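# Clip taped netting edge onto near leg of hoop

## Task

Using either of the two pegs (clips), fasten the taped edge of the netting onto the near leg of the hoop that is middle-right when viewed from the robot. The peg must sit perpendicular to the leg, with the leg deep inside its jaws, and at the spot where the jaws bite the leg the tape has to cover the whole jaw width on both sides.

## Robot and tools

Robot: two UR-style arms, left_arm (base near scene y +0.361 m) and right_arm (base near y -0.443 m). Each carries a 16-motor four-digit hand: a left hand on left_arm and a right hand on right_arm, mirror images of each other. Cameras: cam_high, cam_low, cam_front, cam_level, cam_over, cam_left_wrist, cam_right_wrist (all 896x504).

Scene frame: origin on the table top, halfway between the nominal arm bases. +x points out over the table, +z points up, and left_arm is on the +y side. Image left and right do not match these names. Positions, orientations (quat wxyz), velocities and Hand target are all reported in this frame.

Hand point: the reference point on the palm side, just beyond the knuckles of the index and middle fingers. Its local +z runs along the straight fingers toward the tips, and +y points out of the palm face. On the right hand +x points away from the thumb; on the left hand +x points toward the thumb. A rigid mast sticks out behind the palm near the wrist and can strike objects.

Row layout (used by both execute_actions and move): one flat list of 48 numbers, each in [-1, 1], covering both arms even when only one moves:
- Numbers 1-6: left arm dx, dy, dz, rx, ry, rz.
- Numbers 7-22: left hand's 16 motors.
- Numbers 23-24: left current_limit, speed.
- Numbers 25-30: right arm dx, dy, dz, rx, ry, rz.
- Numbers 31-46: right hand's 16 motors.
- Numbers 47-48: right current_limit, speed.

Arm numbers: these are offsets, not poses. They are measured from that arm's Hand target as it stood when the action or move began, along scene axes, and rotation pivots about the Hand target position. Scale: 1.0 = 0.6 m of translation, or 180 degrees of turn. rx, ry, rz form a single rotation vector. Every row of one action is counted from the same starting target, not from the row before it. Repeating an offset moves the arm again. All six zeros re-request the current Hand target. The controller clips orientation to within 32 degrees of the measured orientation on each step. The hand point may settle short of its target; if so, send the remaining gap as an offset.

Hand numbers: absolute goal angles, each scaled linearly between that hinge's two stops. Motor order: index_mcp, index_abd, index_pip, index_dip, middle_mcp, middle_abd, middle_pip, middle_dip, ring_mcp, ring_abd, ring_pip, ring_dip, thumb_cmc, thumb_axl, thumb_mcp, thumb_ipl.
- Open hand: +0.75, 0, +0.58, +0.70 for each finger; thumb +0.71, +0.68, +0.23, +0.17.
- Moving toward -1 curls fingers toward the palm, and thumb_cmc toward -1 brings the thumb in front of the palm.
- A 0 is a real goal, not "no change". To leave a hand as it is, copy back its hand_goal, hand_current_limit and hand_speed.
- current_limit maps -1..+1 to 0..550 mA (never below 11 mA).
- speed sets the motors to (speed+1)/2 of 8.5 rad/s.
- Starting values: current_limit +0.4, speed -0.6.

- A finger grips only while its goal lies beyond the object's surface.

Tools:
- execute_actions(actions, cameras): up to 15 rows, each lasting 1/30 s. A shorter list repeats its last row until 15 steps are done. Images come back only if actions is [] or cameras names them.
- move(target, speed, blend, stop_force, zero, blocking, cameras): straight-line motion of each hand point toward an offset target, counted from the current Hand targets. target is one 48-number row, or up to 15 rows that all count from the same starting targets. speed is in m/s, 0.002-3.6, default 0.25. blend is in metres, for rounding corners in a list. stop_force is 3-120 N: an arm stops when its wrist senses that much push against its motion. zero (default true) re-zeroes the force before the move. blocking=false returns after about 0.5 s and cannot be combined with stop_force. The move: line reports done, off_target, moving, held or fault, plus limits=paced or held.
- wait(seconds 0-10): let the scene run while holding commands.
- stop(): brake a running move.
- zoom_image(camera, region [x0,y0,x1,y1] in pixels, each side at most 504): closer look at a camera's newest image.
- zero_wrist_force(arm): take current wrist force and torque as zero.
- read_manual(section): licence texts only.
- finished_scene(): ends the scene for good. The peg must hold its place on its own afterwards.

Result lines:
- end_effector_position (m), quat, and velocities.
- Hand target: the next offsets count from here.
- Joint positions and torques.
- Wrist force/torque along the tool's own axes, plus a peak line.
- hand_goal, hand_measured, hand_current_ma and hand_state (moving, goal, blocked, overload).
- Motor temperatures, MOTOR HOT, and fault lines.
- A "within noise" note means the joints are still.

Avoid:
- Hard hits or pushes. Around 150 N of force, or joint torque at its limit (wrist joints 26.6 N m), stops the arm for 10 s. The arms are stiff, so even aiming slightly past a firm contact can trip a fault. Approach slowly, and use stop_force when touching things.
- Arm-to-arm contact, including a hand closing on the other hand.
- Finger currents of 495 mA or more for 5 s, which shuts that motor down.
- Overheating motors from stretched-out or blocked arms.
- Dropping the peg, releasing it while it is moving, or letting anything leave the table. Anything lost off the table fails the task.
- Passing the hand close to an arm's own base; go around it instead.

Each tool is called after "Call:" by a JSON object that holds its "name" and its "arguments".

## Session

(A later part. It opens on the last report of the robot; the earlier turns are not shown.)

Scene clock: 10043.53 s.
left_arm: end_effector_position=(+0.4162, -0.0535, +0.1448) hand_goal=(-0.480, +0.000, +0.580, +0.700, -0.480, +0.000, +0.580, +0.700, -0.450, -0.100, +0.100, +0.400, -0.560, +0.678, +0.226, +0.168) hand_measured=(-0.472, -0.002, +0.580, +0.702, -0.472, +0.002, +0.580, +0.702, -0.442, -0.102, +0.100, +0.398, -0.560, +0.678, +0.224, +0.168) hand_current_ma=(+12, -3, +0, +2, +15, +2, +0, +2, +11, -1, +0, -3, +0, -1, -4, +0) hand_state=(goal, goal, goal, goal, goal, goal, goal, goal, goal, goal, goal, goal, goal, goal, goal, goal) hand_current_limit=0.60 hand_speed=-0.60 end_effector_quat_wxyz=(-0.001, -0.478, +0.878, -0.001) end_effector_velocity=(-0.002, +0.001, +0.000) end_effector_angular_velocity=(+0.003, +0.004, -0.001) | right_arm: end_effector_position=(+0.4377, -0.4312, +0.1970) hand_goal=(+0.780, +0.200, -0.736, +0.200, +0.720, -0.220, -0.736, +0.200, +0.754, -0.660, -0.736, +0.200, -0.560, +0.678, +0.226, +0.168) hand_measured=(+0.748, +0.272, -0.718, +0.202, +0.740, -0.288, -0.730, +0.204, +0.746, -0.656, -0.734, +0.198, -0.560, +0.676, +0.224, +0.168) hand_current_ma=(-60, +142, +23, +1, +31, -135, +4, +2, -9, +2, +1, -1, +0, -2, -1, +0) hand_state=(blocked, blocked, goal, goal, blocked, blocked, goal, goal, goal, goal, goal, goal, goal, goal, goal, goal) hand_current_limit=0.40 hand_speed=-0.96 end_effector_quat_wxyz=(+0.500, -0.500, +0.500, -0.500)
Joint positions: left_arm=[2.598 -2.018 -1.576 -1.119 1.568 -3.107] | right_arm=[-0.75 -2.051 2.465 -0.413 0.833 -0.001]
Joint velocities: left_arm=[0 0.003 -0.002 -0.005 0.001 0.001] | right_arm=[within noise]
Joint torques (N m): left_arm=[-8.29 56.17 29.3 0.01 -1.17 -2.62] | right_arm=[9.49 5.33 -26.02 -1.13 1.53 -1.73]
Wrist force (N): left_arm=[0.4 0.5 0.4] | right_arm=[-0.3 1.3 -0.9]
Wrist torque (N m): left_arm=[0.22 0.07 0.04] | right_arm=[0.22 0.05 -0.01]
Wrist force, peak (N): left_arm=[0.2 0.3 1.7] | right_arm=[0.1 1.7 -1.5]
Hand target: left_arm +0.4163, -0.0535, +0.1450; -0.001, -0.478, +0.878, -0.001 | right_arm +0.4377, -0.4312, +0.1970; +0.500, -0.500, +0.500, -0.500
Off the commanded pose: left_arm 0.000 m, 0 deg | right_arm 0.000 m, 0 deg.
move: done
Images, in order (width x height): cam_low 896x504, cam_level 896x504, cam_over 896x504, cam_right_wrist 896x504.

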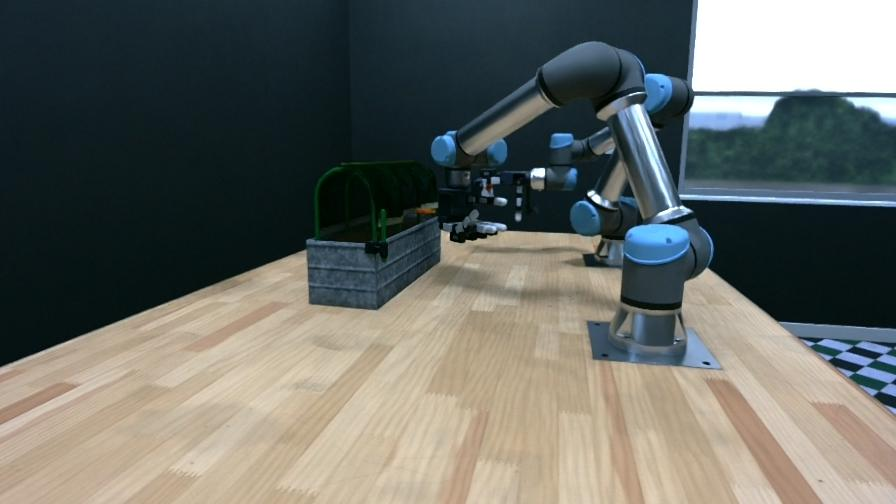

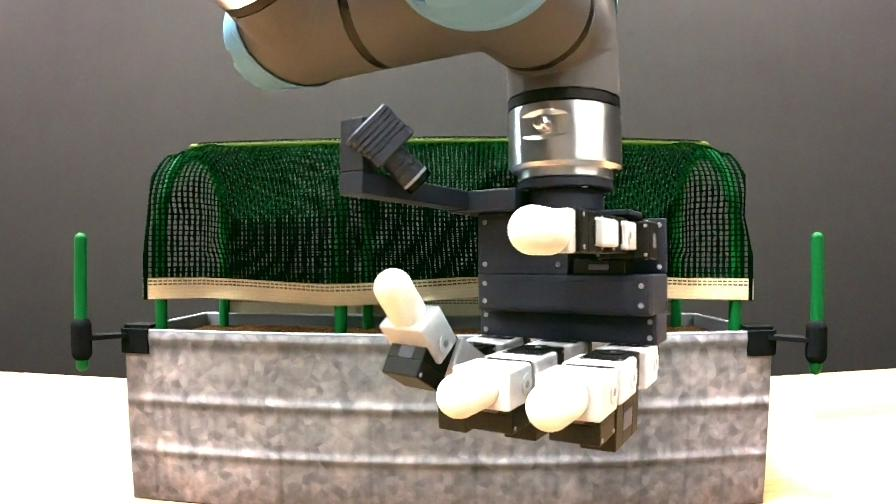

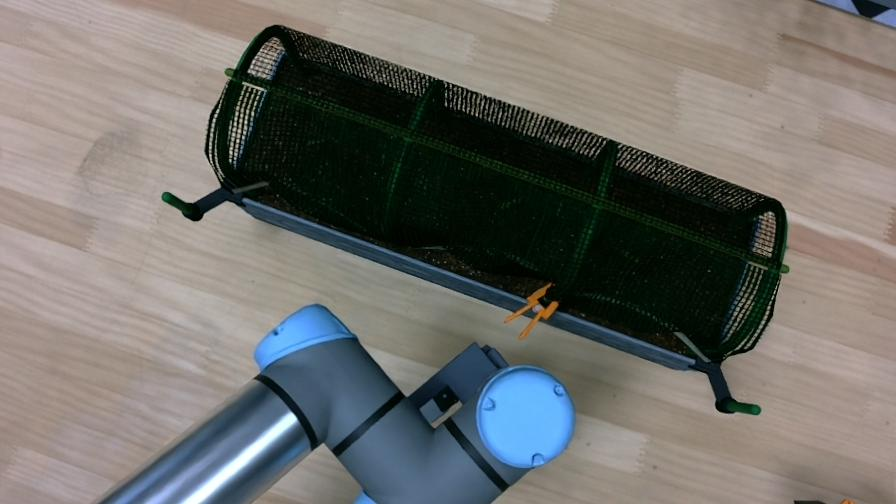

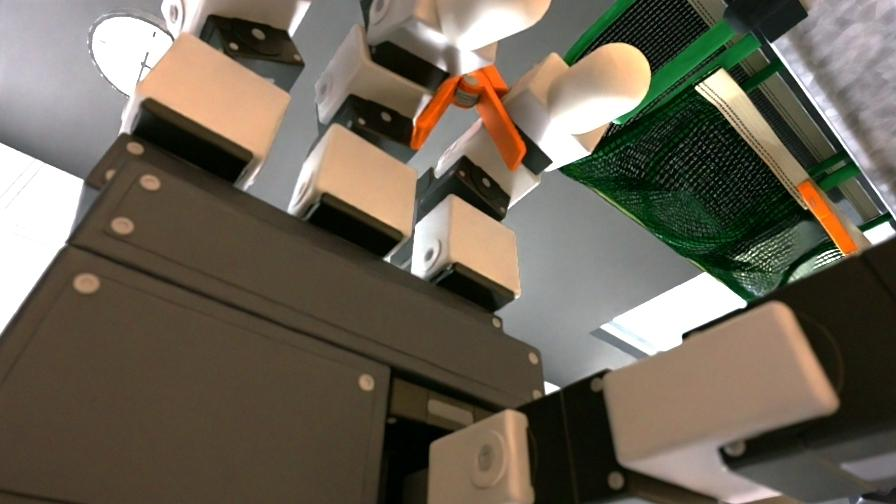

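Call:
{"name": "move", "arguments": {"target": [0.0392,0.0145,0,0,0,0,-0.48,0,0.58,0.70,-0.48,0,0.58,0.70,-0.45,-0.1,0.1,0.4,-0.56,0.678,0.226,0.168,0.6,-0.6,0,0,0,0,0,0,0.78,0.20,-0.737,0.2,0.72,-0.22,-0.737,0.2,0.754,-0.66,-0.737,0.2,-0.56,0.678,0.226,0.168,0.4,-0.96], "speed": 0.05, "cameras": ["cam_over","cam_level","cam_low","cam_right_wrist"]}}

Call:
{"name": "zoom_image", "arguments": {"camera": "cam_over", "region": [470, 275, 570, 375]}}

Call:
{"name": "zoom_image", "arguments": {"camera": "cam_right_wrist", "region": [730, 130, 896, 280]}}

Call:
{"name": "zoom_image", "arguments": {"camera": "cam_low", "region": [395, 185, 475, 245]}}

Scene clock: 10080.90 s.
left_arm: end_effector_position=(+0.4400, -0.0447, +0.1448) hand_goal=(-0.480, +0.000, +0.580, +0.700, -0.480, +0.000, +0.580, +0.700, -0.450, -0.100, +0.100, +0.400, -0.560, +0.678, +0.226, +0.168) hand_measured=(-0.472, -0.002, +0.580, +0.702, -0.472, +0.002, +0.580, +0.702, -0.442, -0.102, +0.100, +0.398, -0.560, +0.678, +0.224, +0.168) hand_current_ma=(+12, -3, +0, +2, +15, +2, +0, +2, +11, -1, +0, -3, +0, -1, -4, +0) hand_state=(goal, goal, goal, goal, goal, goal, goal, goal, goal, goal, goal, goal, goal, goal, goal, goal) hand_current_limit=0.60 hand_speed=-0.60 end_effector_quat_wxyz=(-0.001, -0.478, +0.878, -0.001) end_effector_velocity=(-0.003, -0.001, +0.000) end_effector_angular_velocity=(+0.001, +0.002, +0.006) | right_arm: end_effector_position=(+0.4377, -0.4312, +0.1970) hand_goal=(+0.780, +0.200, -0.736, +0.200, +0.720, -0.220, -0.736, +0.200, +0.754, -0.660, -0.736, +0.200, -0.560, +0.678, +0.226, +0.168) hand_measured=(+0.748, +0.272, -0.718, +0.202, +0.740, -0.288, -0.730, +0.204, +0.746, -0.656, -0.734, +0.198, -0.560, +0.676, +0.224, +0.168) hand_current_ma=(-60, +142, +23, +1, +31, -135, +4, +2, -9, +2, +1, -1, +0, -2, -1, +0) hand_state=(blocked, blocked, goal, goal, blocked, blocked, goal, goal, goal, goal, goal, goal, goal, goal, goal, goal) hand_current_limit=0.40 hand_speed=-0.96 end_effector_quat_wxyz=(+0.500, -0.500, +0.500, -0.500)
Joint positions: left_arm=[2.628 -2.044 -1.536 -1.133 1.568 -3.077] | right_arm=[-0.75 -2.051 2.465 -0.413 0.833 -0.001]
Joint velocities: left_arm=[-0.002 0.002 -0.005 0 0 -0.008] | right_arm=[within noise]
Joint torques (N m): left_arm=[-10.01 58.63 16.59 3.18 -0.54 -2.47] | right_arm=[9.68 4.45 -25.38 -1.1 1.89 -1.25]
Wrist force (N): left_arm=[0.2 0.8 0.8] | right_arm=[0.1 1.1 -1.1]
Wrist torque (N m): left_arm=[0.21 0.09 -0.04] | right_arm=[0.20 -0.01 0.03]
Wrist force, peak (N): left_arm=[0.5 0.8 1.2] | right_arm=[-0.1 1.4 -1.7]
Hand target: left_arm +0.4398, -0.0448, +0.1450; -0.001, -0.478, +0.878, -0.001 | right_arm +0.4377, -0.4312, +0.1970; +0.500, -0.500, +0.500, -0.500
Off the commanded pose: left_arm 0.000 m, 0 deg | right_arm 0.000 m, 0 deg.
move: done
Images, in order (width x height): cam_low 896x504, cam_level 896x504, cam_over 896x504, cam_right_wrist 896x504.

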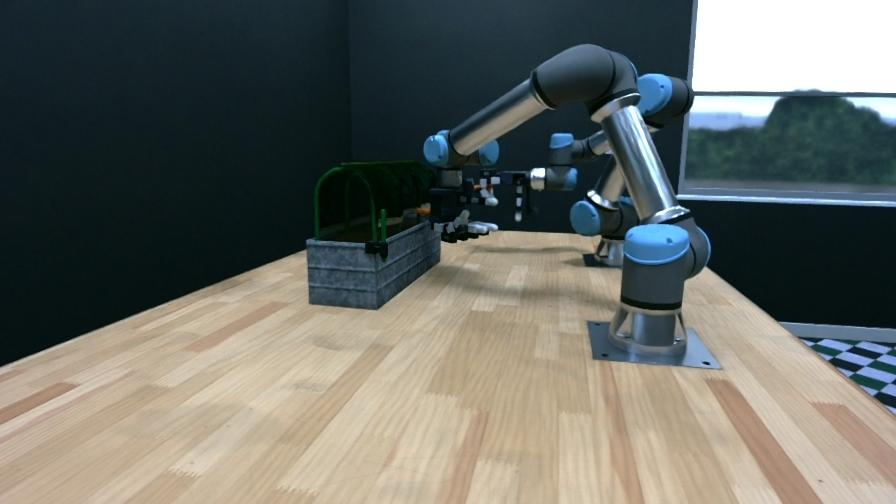

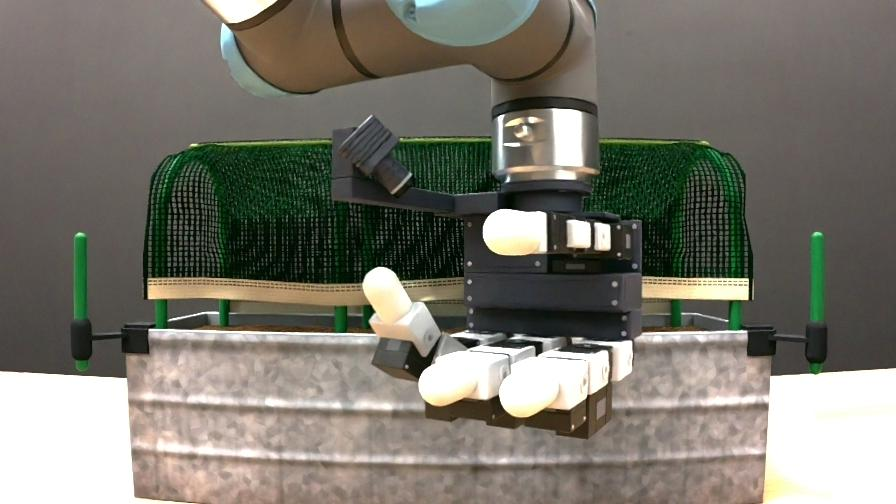

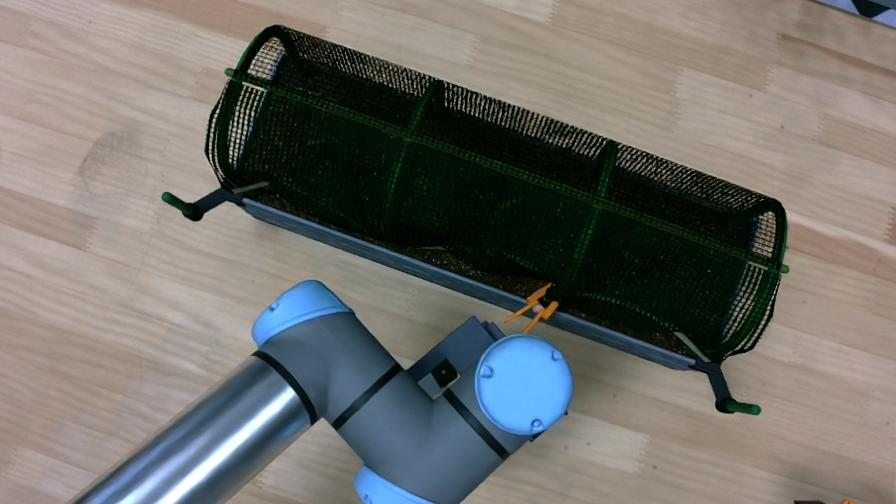

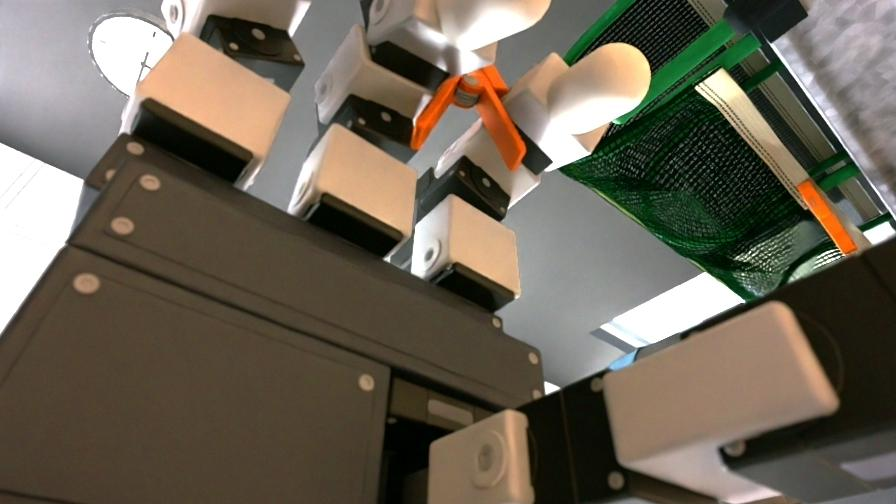

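Scaled by 5.040.

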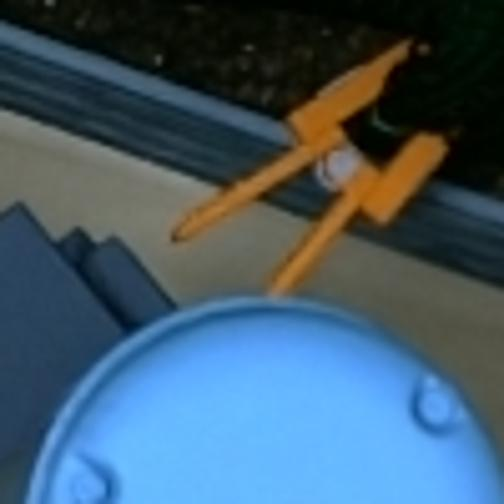

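Scaled by 3.036.

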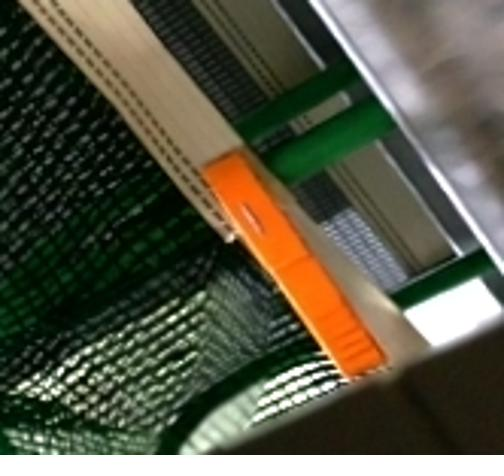

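Scaled by 6.300.

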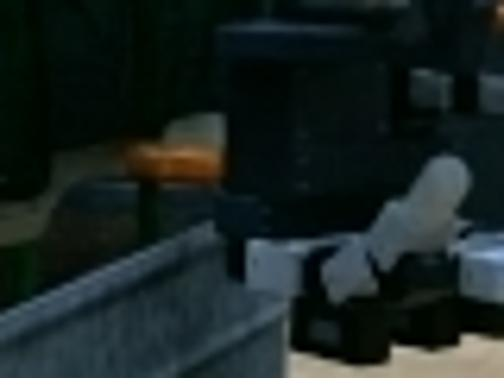

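Call:
{"name": "move", "arguments": {"target": [0.0056,-0.0036,0,0,0,0,-0.48,0,0.58,0.70,-0.48,0,0.58,0.70,-0.45,-0.1,0.1,0.4,-0.56,0.678,0.226,0.168,0.6,-0.6,0,0,0,0,0,0,0.78,0.20,-0.737,0.2,0.72,-0.22,-0.737,0.2,0.754,-0.66,-0.737,0.2,-0.56,0.678,0.226,0.168,0.4,-0.96], "speed": 0.01}}

Call:
{"name": "move", "arguments": {"target": [0.0028,-0.0018,0,0,0,0,-0.48,0,0.58,0.70,-0.48,0,0.58,0.70,-0.45,-0.1,0.1,0.4,-0.56,0.678,0.226,0.168,0.6,-0.6,0,0,0,0,0,0,0.78,0.20,-0.737,0.2,0.72,-0.22,-0.737,0.2,0.754,-0.66,-0.737,0.2,-0.56,0.678,0.226,0.168,0.4,-0.96], "speed": 0.01}}

Call:
{"name": "move", "arguments": {"target": [0.0028,-0.0018,0,0,0,0,-0.48,0,0.58,0.70,-0.48,0,0.58,0.70,-0.45,-0.1,0.1,0.4,-0.56,0.678,0.226,0.168,0.6,-0.6,0,0,0,0,0,0,0.78,0.20,-0.737,0.2,0.72,-0.22,-0.737,0.2,0.754,-0.66,-0.737,0.2,-0.56,0.678,0.226,0.168,0.4,-0.96], "speed": 0.01, "cameras": ["cam_over","cam_low","cam_right_wrist"]}}

Call:
{"name": "zoom_image", "arguments": {"camera": "cam_over", "region": [470, 275, 570, 375]}}

Call:
{"name": "zoom_image", "arguments": {"camera": "cam_right_wrist", "region": [770, 140, 896, 280]}}

Call:
{"name": "zoom_image", "arguments": {"camera": "cam_low", "region": [395, 185, 475, 245]}}

Scene clock: 10111.60 s.
left_arm: end_effector_position=(+0.4432, -0.0470, +0.1450) hand_goal=(-0.480, +0.000, +0.580, +0.700, -0.480, +0.000, +0.580, +0.700, -0.450, -0.100, +0.100, +0.400, -0.560, +0.678, +0.226, +0.168) hand_measured=(-0.472, -0.002, +0.580, +0.702, -0.472, +0.002, +0.580, +0.702, -0.442, -0.102, +0.100, +0.398, -0.560, +0.678, +0.224, +0.168) hand_current_ma=(+12, -3, +0, +2, +15, +2, +0, +2, +11, -1, +0, -3, +0, -1, -4, +0) hand_state=(goal, goal, goal, goal, goal, goal, goal, goal, goal, goal, goal, goal, goal, goal, goal, goal) hand_current_limit=0.60 hand_speed=-0.60 end_effector_quat_wxyz=(-0.001, -0.478, +0.878, -0.001) | right_arm: end_effector_position=(+0.4377, -0.4312, +0.1970) hand_goal=(+0.780, +0.200, -0.736, +0.200, +0.720, -0.220, -0.736, +0.200, +0.754, -0.660, -0.736, +0.200, -0.560, +0.678, +0.226, +0.168) hand_measured=(+0.748, +0.272, -0.718, +0.202, +0.740, -0.288, -0.730, +0.204, +0.746, -0.656, -0.734, +0.198, -0.560, +0.676, +0.224, +0.168) hand_current_ma=(-60, +142, +23, +1, +31, -135, +4, +2, -9, +2, +1, -1, +0, -2, -1, +0) hand_state=(blocked, blocked, goal, goal, blocked, blocked, goal, goal, goal, goal, goal, goal, goal, goal, goal, goal) hand_current_limit=0.40 hand_speed=-0.96 end_effector_quat_wxyz=(+0.500, -0.500, +0.500, -0.500)
Joint positions: left_arm=[2.628 -2.052 -1.523 -1.137 1.568 -3.077] | right_arm=[-0.75 -2.051 2.465 -0.413 0.833 -0.001]
Joint torques (N m): left_arm=[-8.94 42.63 18.07 0.84 0.27 -2.67] | right_arm=[10.01 3.84 -23.46 -0.9 1.65 -1.42]
Wrist force (N): left_arm=[0.3 0.6 0.7] | right_arm=[-0.4 1.1 -1.2]
Wrist torque (N m): left_arm=[0.20 0.08 0.01] | right_arm=[0.21 0.06 -0.02]
Wrist force, peak (N): left_arm=[0.3 0.5 1.1] | right_arm=[0.1 1.5 -1.7]
Hand target: left_arm +0.4432, -0.0470, +0.1450; -0.001, -0.478, +0.878, -0.001 | right_arm +0.4377, -0.4312, +0.1970; +0.500, -0.500, +0.500, -0.500
Off the commanded pose: left_arm 0.000 m, 0 deg | right_arm 0.000 m, 0 deg.
move: done

Scene clock: 10112.30 s.
left_arm: end_effector_position=(+0.4449, -0.0481, +0.1450) hand_goal=(-0.480, +0.000, +0.580, +0.700, -0.480, +0.000, +0.580, +0.700, -0.450, -0.100, +0.100, +0.400, -0.560, +0.678, +0.226, +0.168) hand_measured=(-0.472, -0.002, +0.580, +0.702, -0.472, +0.002, +0.580, +0.702, -0.442, -0.102, +0.100, +0.398, -0.560, +0.678, +0.224, +0.168) hand_current_ma=(+12, -3, +0, +2, +15, +2, +0, +2, +11, -1, +0, -3, +0, -1, -4, +0) hand_state=(goal, goal, goal, goal, goal, goal, goal, goal, goal, goal, goal, goal, goal, goal, goal, goal) hand_current_limit=0.60 hand_speed=-0.60 end_effector_quat_wxyz=(-0.001, -0.478, +0.878, -0.001) | right_arm: end_effector_position=(+0.4377, -0.4312, +0.1970) hand_goal=(+0.780, +0.200, -0.736, +0.200, +0.720, -0.220, -0.736, +0.200, +0.754, -0.660, -0.736, +0.200, -0.560, +0.678, +0.226, +0.168) hand_measured=(+0.748, +0.272, -0.718, +0.202, +0.740, -0.288, -0.730, +0.204, +0.746, -0.656, -0.734, +0.198, -0.560, +0.676, +0.224, +0.168) hand_current_ma=(-60, +142, +23, +1, +31, -135, +4, +2, -9, +2, +1, -1, +0, -2, -1, +0) hand_state=(blocked, blocked, goal, goal, blocked, blocked, goal, goal, goal, goal, goal, goal, goal, goal, goal, goal) hand_current_limit=0.40 hand_speed=-0.96 end_effector_quat_wxyz=(+0.500, -0.500, +0.500, -0.500)
Joint positions: left_arm=[2.627 -2.056 -1.516 -1.14 1.568 -3.078] | right_arm=[-0.75 -2.051 2.465 -0.413 0.833 -0.001]
Joint torques (N m): left_arm=[-9.39 36.81 22.75 0.41 0.4 -2.73] | right_arm=[10.19 4.85 -24.98 -1.19 1.69 -1.49]
Wrist force (N): left_arm=[0.3 0.6 0.6] | right_arm=[-0.2 1.4 -1.2]
Wrist torque (N m): left_arm=[0.22 0.07 0.04] | right_arm=[0.25 0.05 0.01]
Wrist force, peak (N): left_arm=[0.3 0.7 0.8] | right_arm=[-0.3 1.3 -1.5]
Hand target: left_arm +0.4448, -0.0481, +0.1450; -0.001, -0.478, +0.878, -0.001 | right_arm +0.4377, -0.4312, +0.1970; +0.500, -0.500, +0.500, -0.500
Off the commanded pose: left_arm 0.000 m, 0 deg | right_arm 0.000 m, 0 deg.
move: done

Scene clock: 10113.00 s.
left_arm: end_effector_position=(+0.4465, -0.0492, +0.1450) hand_goal=(-0.480, +0.000, +0.580, +0.700, -0.480, +0.000, +0.580, +0.700, -0.450, -0.100, +0.100, +0.400, -0.560, +0.678, +0.226, +0.168) hand_measured=(-0.472, -0.002, +0.580, +0.702, -0.472, +0.002, +0.580, +0.702, -0.442, -0.102, +0.100, +0.398, -0.560, +0.678, +0.224, +0.168) hand_current_ma=(+12, -3, +0, +2, +15, +2, +0, +2, +11, -1, +0, -3, +0, -1, -4, +0) hand_state=(goal, goal, goal, goal, goal, goal, goal, goal, goal, goal, goal, goal, goal, goal, goal, goal) hand_current_limit=0.60 hand_speed=-0.60 end_effector_quat_wxyz=(-0.001, -0.478, +0.878, -0.001) | right_arm: end_effector_position=(+0.4377, -0.4312, +0.1970) hand_goal=(+0.780, +0.200, -0.736, +0.200, +0.720, -0.220, -0.736, +0.200, +0.754, -0.660, -0.736, +0.200, -0.560, +0.678, +0.226, +0.168) hand_measured=(+0.748, +0.272, -0.718, +0.202, +0.740, -0.288, -0.730, +0.204, +0.746, -0.656, -0.734, +0.198, -0.560, +0.676, +0.224, +0.168) hand_current_ma=(-60, +142, +23, +1, +31, -135, +4, +2, -9, +2, +1, -1, +0, -2, -1, +0) hand_state=(blocked, blocked, goal, goal, blocked, blocked, goal, goal, goal, goal, goal, goal, goal, goal, goal, goal) hand_current_limit=0.40 hand_speed=-0.96 end_effector_quat_wxyz=(+0.500, -0.500, +0.500, -0.500)
Joint positions: left_arm=[2.627 -2.061 -1.509 -1.142 1.568 -3.078] | right_arm=[-0.75 -2.051 2.465 -0.413 0.833 -0.001]
Joint torques (N m): left_arm=[-9.02 36.84 23.09 0.43 0.51 -2.78] | right_arm=[9.91 4.48 -25.75 -0.84 1.66 -1.39]
Wrist force (N): left_arm=[0.4 0.6 0.8] | right_arm=[-0.3 1.5 -1.2]
Wrist torque (N m): left_arm=[0.20 0.07 0.06] | right_arm=[0.27 0.06 0.00]
Wrist force, peak (N): left_arm=[0.3 0.9 0.8] | right_arm=[0.0 1.7 -1.6]
Hand target: left_arm +0.4465, -0.0491, +0.1450; -0.001, -0.478, +0.878, -0.001 | right_arm +0.4377, -0.4312, +0.1970; +0.500, -0.500, +0.500, -0.500
Off the commanded pose: left_arm 0.000 m, 0 deg | right_arm 0.000 m, 0 deg.
move: done
Images, in order (width x height): cam_low 896x504, cam_over 896x504, cam_right_wrist 896x504.

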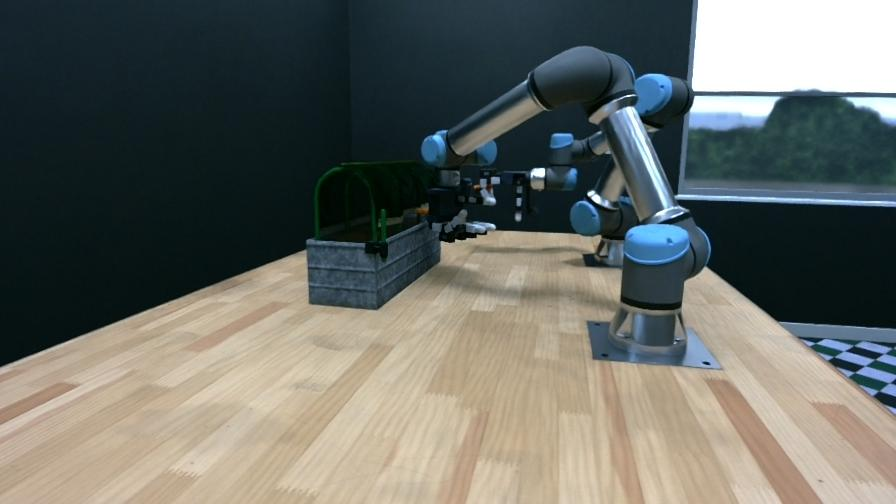

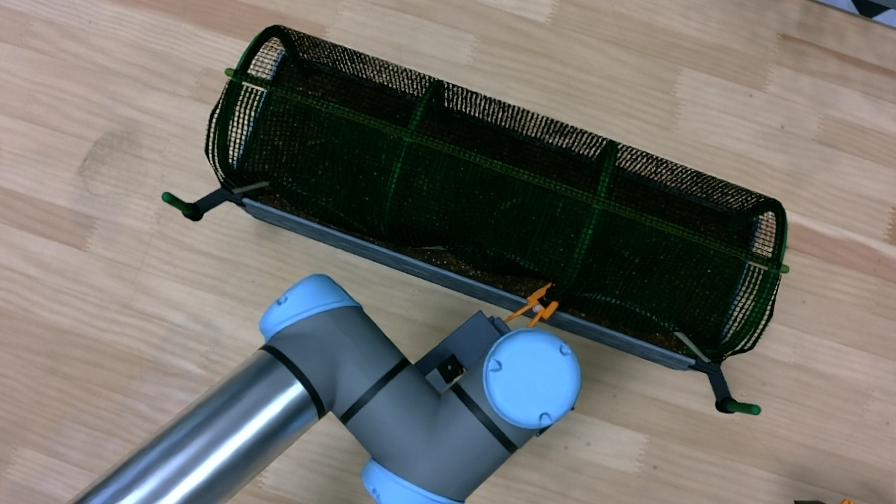

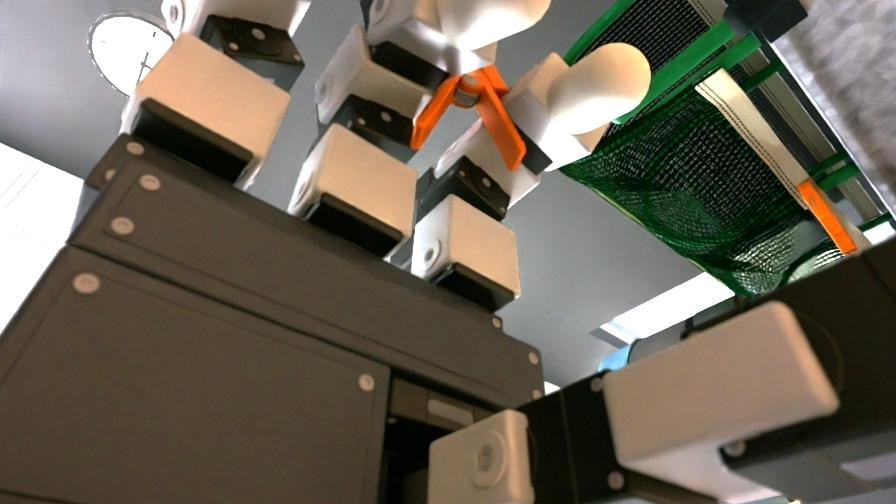

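Scaled by 5.040.

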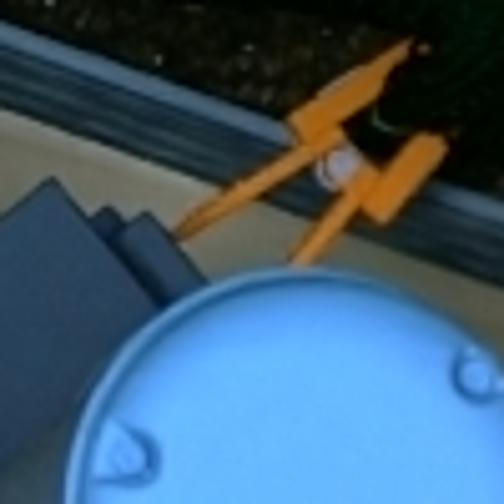

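Scaled by 3.600.

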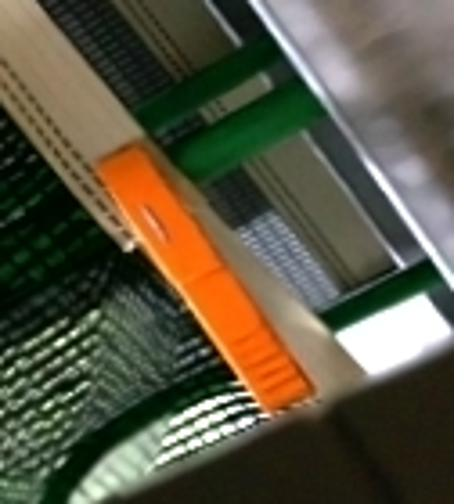

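Scaled by 6.300.

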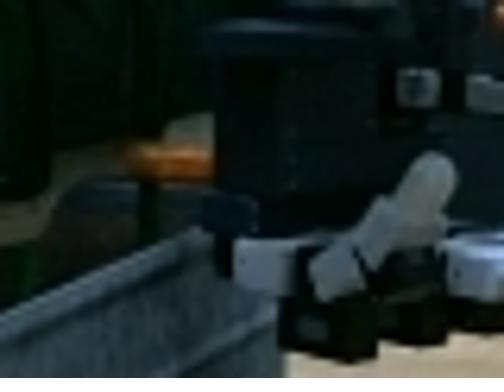

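Call:
{"name": "move", "arguments": {"target": [0.0028,-0.0018,0,0,0,0,-0.48,0,0.58,0.70,-0.48,0,0.58,0.70,-0.45,-0.1,0.1,0.4,-0.56,0.678,0.226,0.168,0.6,-0.6,0,0,0,0,0,0,0.78,0.20,-0.737,0.2,0.72,-0.22,-0.737,0.2,0.754,-0.66,-0.737,0.2,-0.56,0.678,0.226,0.168,0.4,-0.96], "speed": 0.01}}

Call:
{"name": "move", "arguments": {"target": [0.0028,-0.0018,0,0,0,0,-0.48,0,0.58,0.70,-0.48,0,0.58,0.70,-0.45,-0.1,0.1,0.4,-0.56,0.678,0.226,0.168,0.6,-0.6,0,0,0,0,0,0,0.78,0.20,-0.737,0.2,0.72,-0.22,-0.737,0.2,0.754,-0.66,-0.737,0.2,-0.56,0.678,0.226,0.168,0.4,-0.96], "speed": 0.01, "cameras": ["cam_over","cam_low","cam_right_wrist"]}}

Call:
{"name": "zoom_image", "arguments": {"camera": "cam_over", "region": [490, 275, 570, 355]}}

Call:
{"name": "zoom_image", "arguments": {"camera": "cam_right_wrist", "region": [770, 140, 896, 280]}}

Scene clock: 10139.33 s.
left_arm: end_effector_position=(+0.4482, -0.0502, +0.1450) hand_goal=(-0.480, +0.000, +0.580, +0.700, -0.480, +0.000, +0.580, +0.700, -0.450, -0.100, +0.100, +0.400, -0.560, +0.678, +0.226, +0.168) hand_measured=(-0.472, -0.002, +0.580, +0.702, -0.472, +0.002, +0.580, +0.702, -0.442, -0.102, +0.100, +0.398, -0.560, +0.678, +0.224, +0.168) hand_current_ma=(+12, -3, +0, +2, +15, +2, +0, +2, +11, -1, +0, -3, +0, -1, -4, +0) hand_state=(goal, goal, goal, goal, goal, goal, goal, goal, goal, goal, goal, goal, goal, goal, goal, goal) hand_current_limit=0.60 hand_speed=-0.60 end_effector_quat_wxyz=(-0.001, -0.478, +0.878, -0.001) | right_arm: end_effector_position=(+0.4377, -0.4312, +0.1970) hand_goal=(+0.780, +0.200, -0.736, +0.200, +0.720, -0.220, -0.736, +0.200, +0.754, -0.660, -0.736, +0.200, -0.560, +0.678, +0.226, +0.168) hand_measured=(+0.748, +0.272, -0.718, +0.202, +0.740, -0.288, -0.730, +0.204, +0.746, -0.656, -0.734, +0.198, -0.560, +0.676, +0.224, +0.168) hand_current_ma=(-60, +142, +23, +1, +31, -135, +4, +2, -9, +2, +1, -1, +0, -2, -1, +0) hand_state=(blocked, blocked, goal, goal, blocked, blocked, goal, goal, goal, goal, goal, goal, goal, goal, goal, goal) hand_current_limit=0.40 hand_speed=-0.96 end_effector_quat_wxyz=(+0.500, -0.500, +0.500, -0.500)
Joint positions: left_arm=[2.627 -2.065 -1.503 -1.145 1.568 -3.078] | right_arm=[-0.75 -2.051 2.465 -0.413 0.833 -0.001]
Joint torques (N m): left_arm=[-9.04 36.99 23.28 0.49 0.99 -2.9] | right_arm=[11.2 3.94 -25.55 -0.7 1.83 -1.71]
Wrist force (N): left_arm=[0.2 0.6 0.8] | right_arm=[-0.1 1.1 -1.1]
Wrist torque (N m): left_arm=[0.20 0.10 0.04] | right_arm=[0.20 0.02 0.01]
Wrist force, peak (N): left_arm=[0.3 0.8 0.9] | right_arm=[0.0 1.5 -1.5]
Hand target: left_arm +0.4482, -0.0502, +0.1450; -0.001, -0.478, +0.878, -0.001 | right_arm +0.4377, -0.4312, +0.1970; +0.500, -0.500, +0.500, -0.500
Off the commanded pose: left_arm 0.000 m, 0 deg | right_arm 0.000 m, 0 deg.
move: done

Scene clock: 10140.03 s.
left_arm: end_effector_position=(+0.4499, -0.0513, +0.1450) hand_goal=(-0.480, +0.000, +0.580, +0.700, -0.480, +0.000, +0.580, +0.700, -0.450, -0.100, +0.100, +0.400, -0.560, +0.678, +0.226, +0.168) hand_measured=(-0.472, -0.002, +0.580, +0.702, -0.472, +0.002, +0.580, +0.702, -0.442, -0.102, +0.100, +0.398, -0.560, +0.678, +0.224, +0.168) hand_current_ma=(+12, -3, +0, +2, +15, +2, +0, +2, +11, -1, +0, -3, +0, -1, -4, +0) hand_state=(goal, goal, goal, goal, goal, goal, goal, goal, goal, goal, goal, goal, goal, goal, goal, goal) hand_current_limit=0.60 hand_speed=-0.60 end_effector_quat_wxyz=(-0.001, -0.478, +0.878, -0.001) | right_arm: end_effector_position=(+0.4377, -0.4312, +0.1970) hand_goal=(+0.780, +0.200, -0.736, +0.200, +0.720, -0.220, -0.736, +0.200, +0.754, -0.660, -0.736, +0.200, -0.560, +0.678, +0.226, +0.168) hand_measured=(+0.748, +0.272, -0.718, +0.202, +0.740, -0.288, -0.730, +0.204, +0.746, -0.656, -0.734, +0.198, -0.560, +0.676, +0.224, +0.168) hand_current_ma=(-60, +142, +23, +1, +31, -135, +4, +2, -9, +2, +1, -1, +0, -2, -1, +0) hand_state=(blocked, blocked, goal, goal, blocked, blocked, goal, goal, goal, goal, goal, goal, goal, goal, goal, goal) hand_current_limit=0.40 hand_speed=-0.96 end_effector_quat_wxyz=(+0.500, -0.500, +0.500, -0.500)
Joint positions: left_arm=[2.627 -2.069 -1.496 -1.147 1.568 -3.078] | right_arm=[-0.75 -2.051 2.465 -0.413 0.833 -0.001]
Joint torques (N m): left_arm=[-9.5 38.1 22.83 0.42 1.05 -2.7] | right_arm=[9.25 3.96 -26.02 -0.86 1.96 -1.56]
Wrist force (N): left_arm=[0.2 0.7 0.9] | right_arm=[-0.1 1.3 -1.2]
Wrist torque (N m): left_arm=[0.19 0.10 0.04] | right_arm=[0.24 0.02 0.02]
Wrist force, peak (N): left_arm=[0.4 0.6 0.9] | right_arm=[-0.2 1.2 -1.5]
Hand target: left_arm +0.4499, -0.0513, +0.1450; -0.001, -0.478, +0.878, -0.001 | right_arm +0.4377, -0.4312, +0.1970; +0.500, -0.500, +0.500, -0.500
Off the commanded pose: left_arm 0.000 m, 0 deg | right_arm 0.000 m, 0 deg.
move: done
Images, in order (width x height): cam_low 896x504, cam_over 896x504, cam_right_wrist 896x504.

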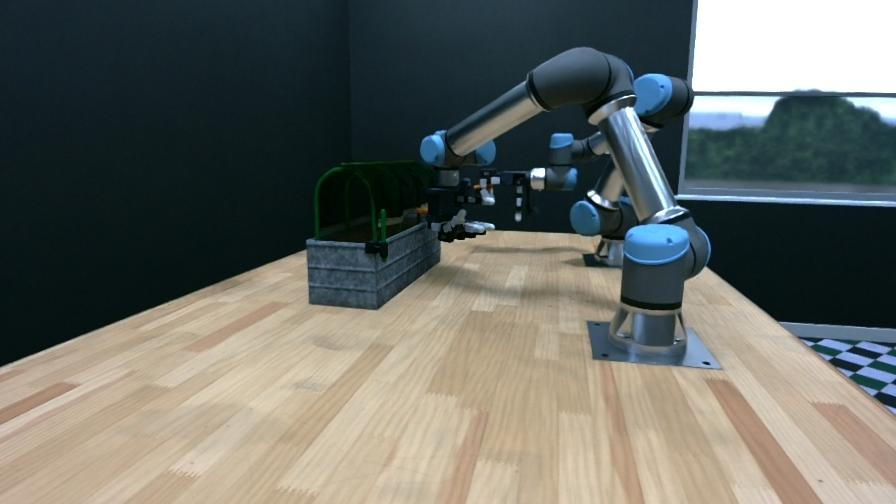

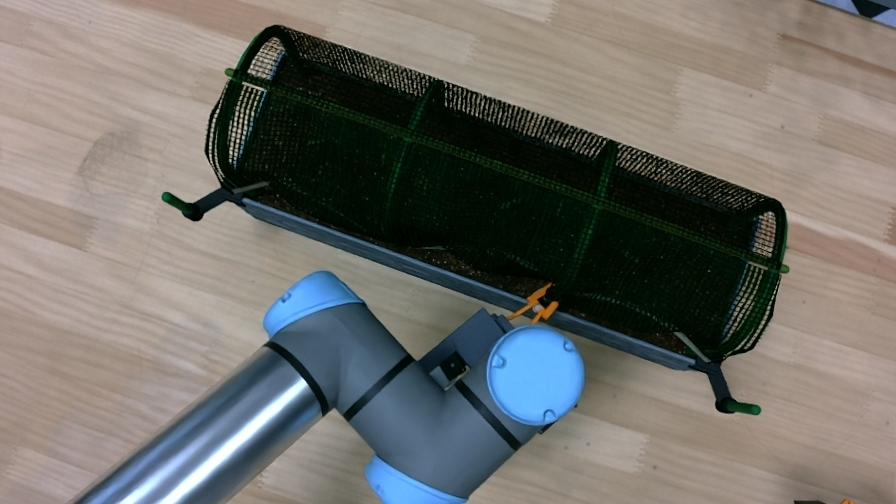

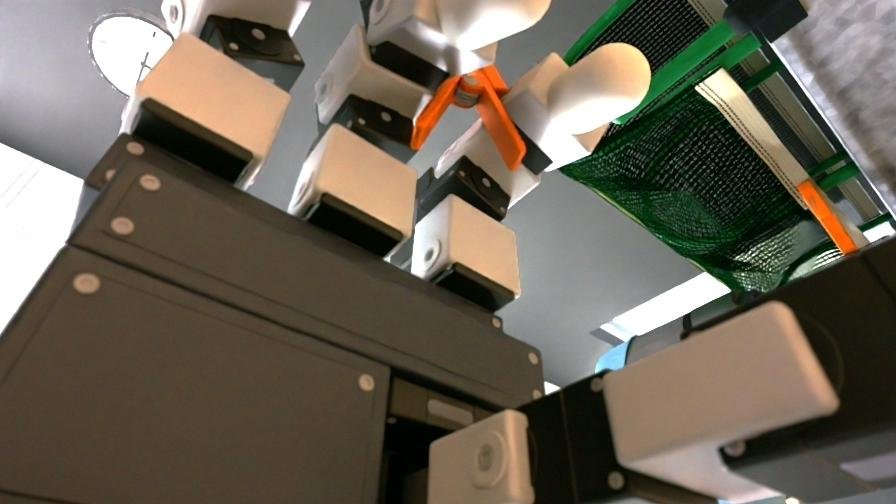

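Scaled by 6.300.

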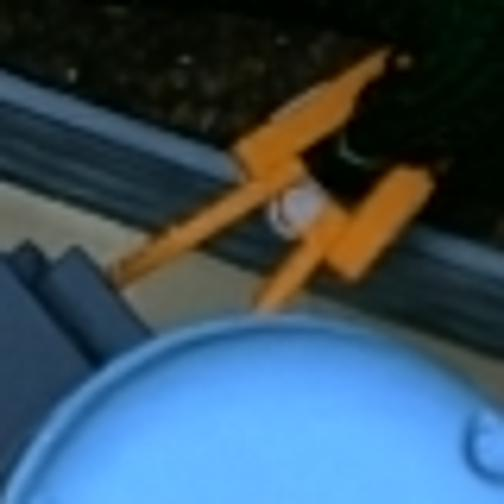

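Scaled by 3.600.

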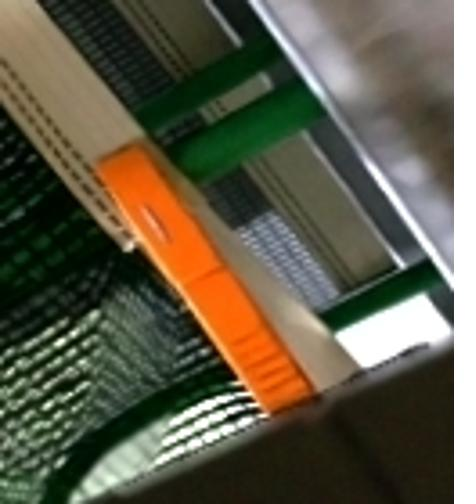

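Call:
{"name": "move", "arguments": {"target": [0.0028,-0.0018,0,0,0,0,-0.48,0,0.58,0.70,-0.48,0,0.58,0.70,-0.45,-0.1,0.1,0.4,-0.56,0.678,0.226,0.168,0.6,-0.6,0,0,0,0,0,0,0.78,0.20,-0.737,0.2,0.72,-0.22,-0.737,0.2,0.754,-0.66,-0.737,0.2,-0.56,0.678,0.226,0.168,0.4,-0.96], "speed": 0.01}}

Call:
{"name": "move", "arguments": {"target": [0.0028,-0.0018,0,0,0,0,-0.48,0,0.58,0.70,-0.48,0,0.58,0.70,-0.45,-0.1,0.1,0.4,-0.56,0.678,0.226,0.168,0.6,-0.6,0,0,0,0,0,0,0.78,0.20,-0.737,0.2,0.72,-0.22,-0.737,0.2,0.754,-0.66,-0.737,0.2,-0.56,0.678,0.226,0.168,0.4,-0.96], "speed": 0.01, "cameras": ["cam_over","cam_low","cam_right_wrist"]}}

Call:
{"name": "zoom_image", "arguments": {"camera": "cam_over", "region": [490, 275, 570, 355]}}

Call:
{"name": "zoom_image", "arguments": {"camera": "cam_right_wrist", "region": [770, 140, 896, 280]}}

Call:
{"name": "zoom_image", "arguments": {"camera": "cam_low", "region": [395, 185, 475, 245]}}

Scene clock: 10161.67 s.
left_arm: end_effector_position=(+0.4516, -0.0524, +0.1450) hand_goal=(-0.480, +0.000, +0.580, +0.700, -0.480, +0.000, +0.580, +0.700, -0.450, -0.100, +0.100, +0.400, -0.560, +0.678, +0.226, +0.168) hand_measured=(-0.472, -0.002, +0.580, +0.702, -0.472, +0.002, +0.580, +0.702, -0.442, -0.102, +0.100, +0.398, -0.560, +0.678, +0.224, +0.168) hand_current_ma=(+12, -3, +0, +2, +15, +2, +0, +2, +11, -1, +0, -3, +0, -1, -4, +0) hand_state=(goal, goal, goal, goal, goal, goal, goal, goal, goal, goal, goal, goal, goal, goal, goal, goal) hand_current_limit=0.60 hand_speed=-0.60 end_effector_quat_wxyz=(-0.001, -0.478, +0.878, -0.001) | right_arm: end_effector_position=(+0.4377, -0.4312, +0.1970) hand_goal=(+0.780, +0.200, -0.736, +0.200, +0.720, -0.220, -0.736, +0.200, +0.754, -0.660, -0.736, +0.200, -0.560, +0.678, +0.226, +0.168) hand_measured=(+0.748, +0.272, -0.718, +0.202, +0.740, -0.288, -0.730, +0.204, +0.746, -0.656, -0.734, +0.198, -0.560, +0.676, +0.224, +0.168) hand_current_ma=(-60, +142, +23, +1, +31, -135, +4, +2, -9, +2, +1, -1, +0, -2, -1, +0) hand_state=(blocked, blocked, goal, goal, blocked, blocked, goal, goal, goal, goal, goal, goal, goal, goal, goal, goal) hand_current_limit=0.40 hand_speed=-0.96 end_effector_quat_wxyz=(+0.500, -0.500, +0.500, -0.500)
Joint positions: left_arm=[2.627 -2.074 -1.489 -1.15 1.568 -3.078] | right_arm=[-0.75 -2.051 2.465 -0.413 0.833 -0.001]
Joint torques (N m): left_arm=[-10.16 37.09 25.93 2.07 0.99 -2.23] | right_arm=[9.28 5.2 -23.88 -0.98 1.68 -1.4]
Wrist force (N): left_arm=[-1.1 9.7 0.3] | right_arm=[0.0 1.3 -1.1]
Wrist torque (N m): left_arm=[0.83 0.14 -0.68] | right_arm=[0.23 0.01 0.02]
Wrist force, peak (N): left_arm=[-1.0 9.8 0.4] | right_arm=[0.2 1.5 -1.5]
Hand target: left_arm +0.4516, -0.0524, +0.1450; -0.001, -0.478, +0.878, -0.001 | right_arm +0.4377, -0.4312, +0.1970; +0.500, -0.500, +0.500, -0.500
Off the commanded pose: left_arm 0.000 m, 0 deg | right_arm 0.000 m, 0 deg.
move: done

Scene clock: 10162.37 s.
left_arm: end_effector_position=(+0.4533, -0.0535, +0.1449) hand_goal=(-0.480, +0.000, +0.580, +0.700, -0.480, +0.000, +0.580, +0.700, -0.450, -0.100, +0.100, +0.400, -0.560, +0.678, +0.226, +0.168) hand_measured=(-0.472, -0.002, +0.580, +0.702, -0.472, +0.002, +0.580, +0.702, -0.442, -0.102, +0.100, +0.398, -0.560, +0.678, +0.224, +0.168) hand_current_ma=(+12, -3, +0, +2, +15, +2, +0, +2, +11, -1, +0, -3, +0, -1, -4, +0) hand_state=(goal, goal, goal, goal, goal, goal, goal, goal, goal, goal, goal, goal, goal, goal, goal, goal) hand_current_limit=0.60 hand_speed=-0.60 end_effector_quat_wxyz=(-0.001, -0.478, +0.878, -0.001) | right_arm: end_effector_position=(+0.4377, -0.4312, +0.1970) hand_goal=(+0.780, +0.200, -0.736, +0.200, +0.720, -0.220, -0.736, +0.200, +0.754, -0.660, -0.736, +0.200, -0.560, +0.678, +0.226, +0.168) hand_measured=(+0.748, +0.272, -0.718, +0.202, +0.740, -0.288, -0.730, +0.204, +0.746, -0.656, -0.734, +0.198, -0.560, +0.676, +0.224, +0.168) hand_current_ma=(-60, +142, +23, +1, +31, -135, +4, +2, -9, +2, +1, -1, +0, -2, -1, +0) hand_state=(blocked, blocked, goal, goal, blocked, blocked, goal, goal, goal, goal, goal, goal, goal, goal, goal, goal) hand_current_limit=0.40 hand_speed=-0.96 end_effector_quat_wxyz=(+0.500, -0.500, +0.500, -0.500)
Joint positions: left_arm=[2.627 -2.078 -1.482 -1.152 1.568 -3.079] | right_arm=[-0.75 -2.051 2.465 -0.413 0.833 -0.001]
Joint torques (N m): left_arm=[-9.76 37.19 30.3 3.8 0.37 -1.68] | right_arm=[10.43 5.3 -25.53 -1.02 1.68 -1.45]
Wrist force (N): left_arm=[-2.3 22.0 0.3] | right_arm=[-0.2 1.2 -1.2]
Wrist torque (N m): left_arm=[1.61 0.19 -1.55] | right_arm=[0.23 0.04 0.00]
Wrist force, peak (N): left_arm=[-2.2 22.0 0.5] | right_arm=[-0.1 1.6 -1.4]
Hand target: left_arm +0.4532, -0.0535, +0.1450; -0.001, -0.478, +0.878, -0.001 | right_arm +0.4377, -0.4312, +0.1970; +0.500, -0.500, +0.500, -0.500
Off the commanded pose: left_arm 0.000 m, 0 deg | right_arm 0.000 m, 0 deg.
move: done
Images, in order (width x height): cam_low 896x504, cam_over 896x504, cam_right_wrist 896x504.

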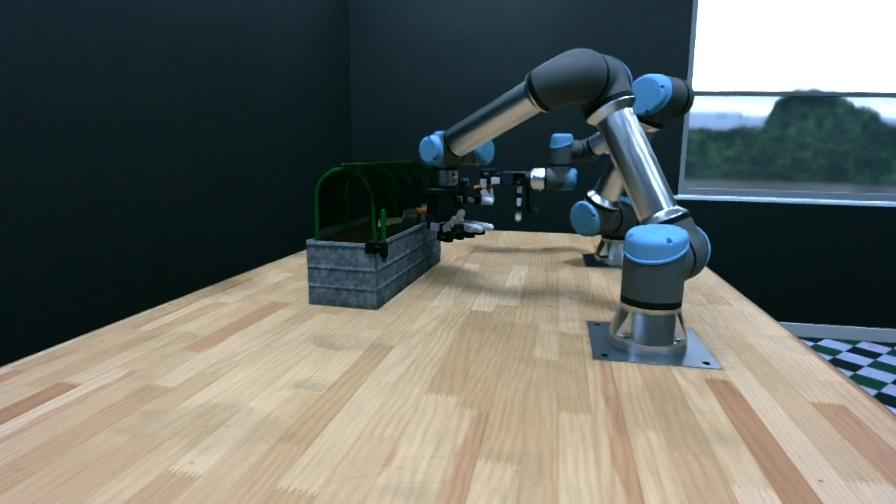

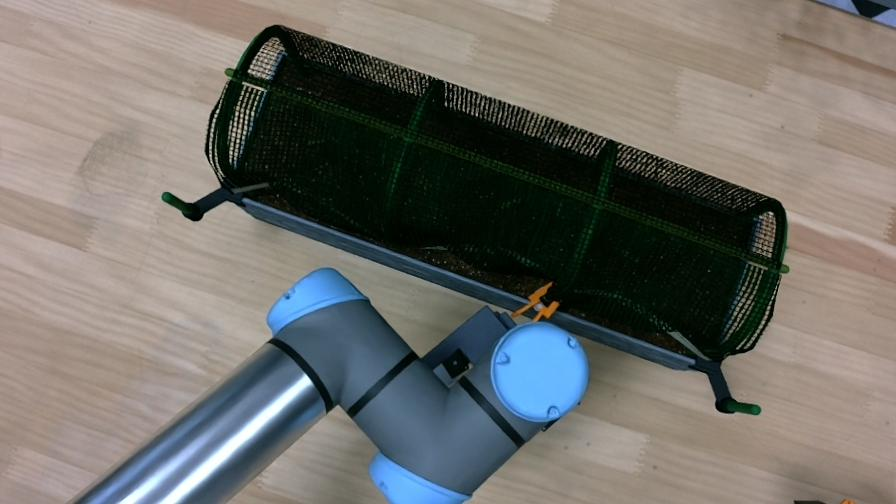

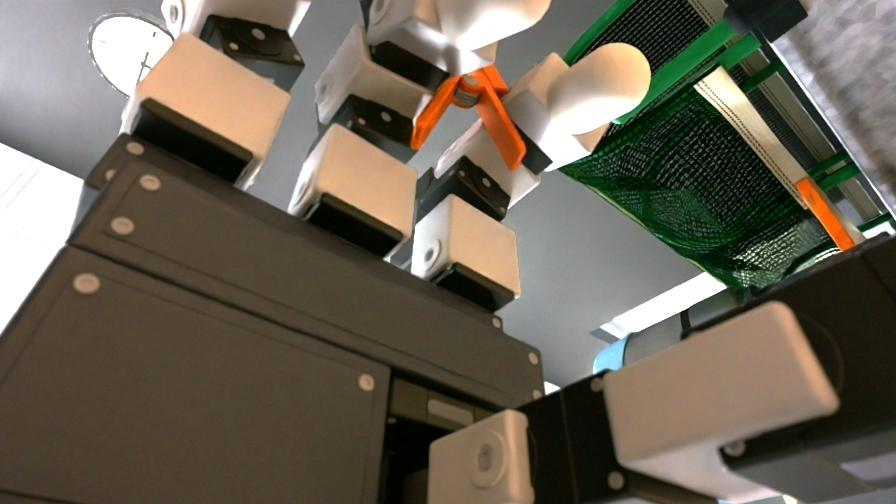

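Scaled by 6.300.

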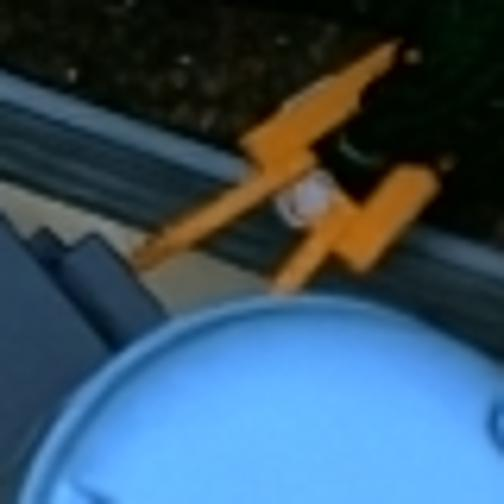

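Scaled by 3.600.

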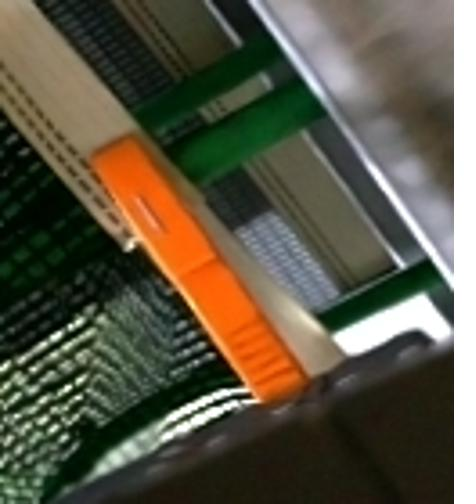

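Scaled by 6.300.

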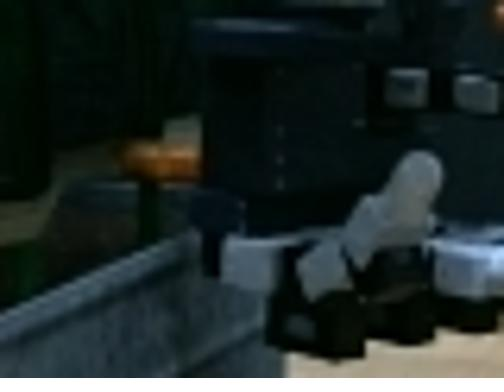

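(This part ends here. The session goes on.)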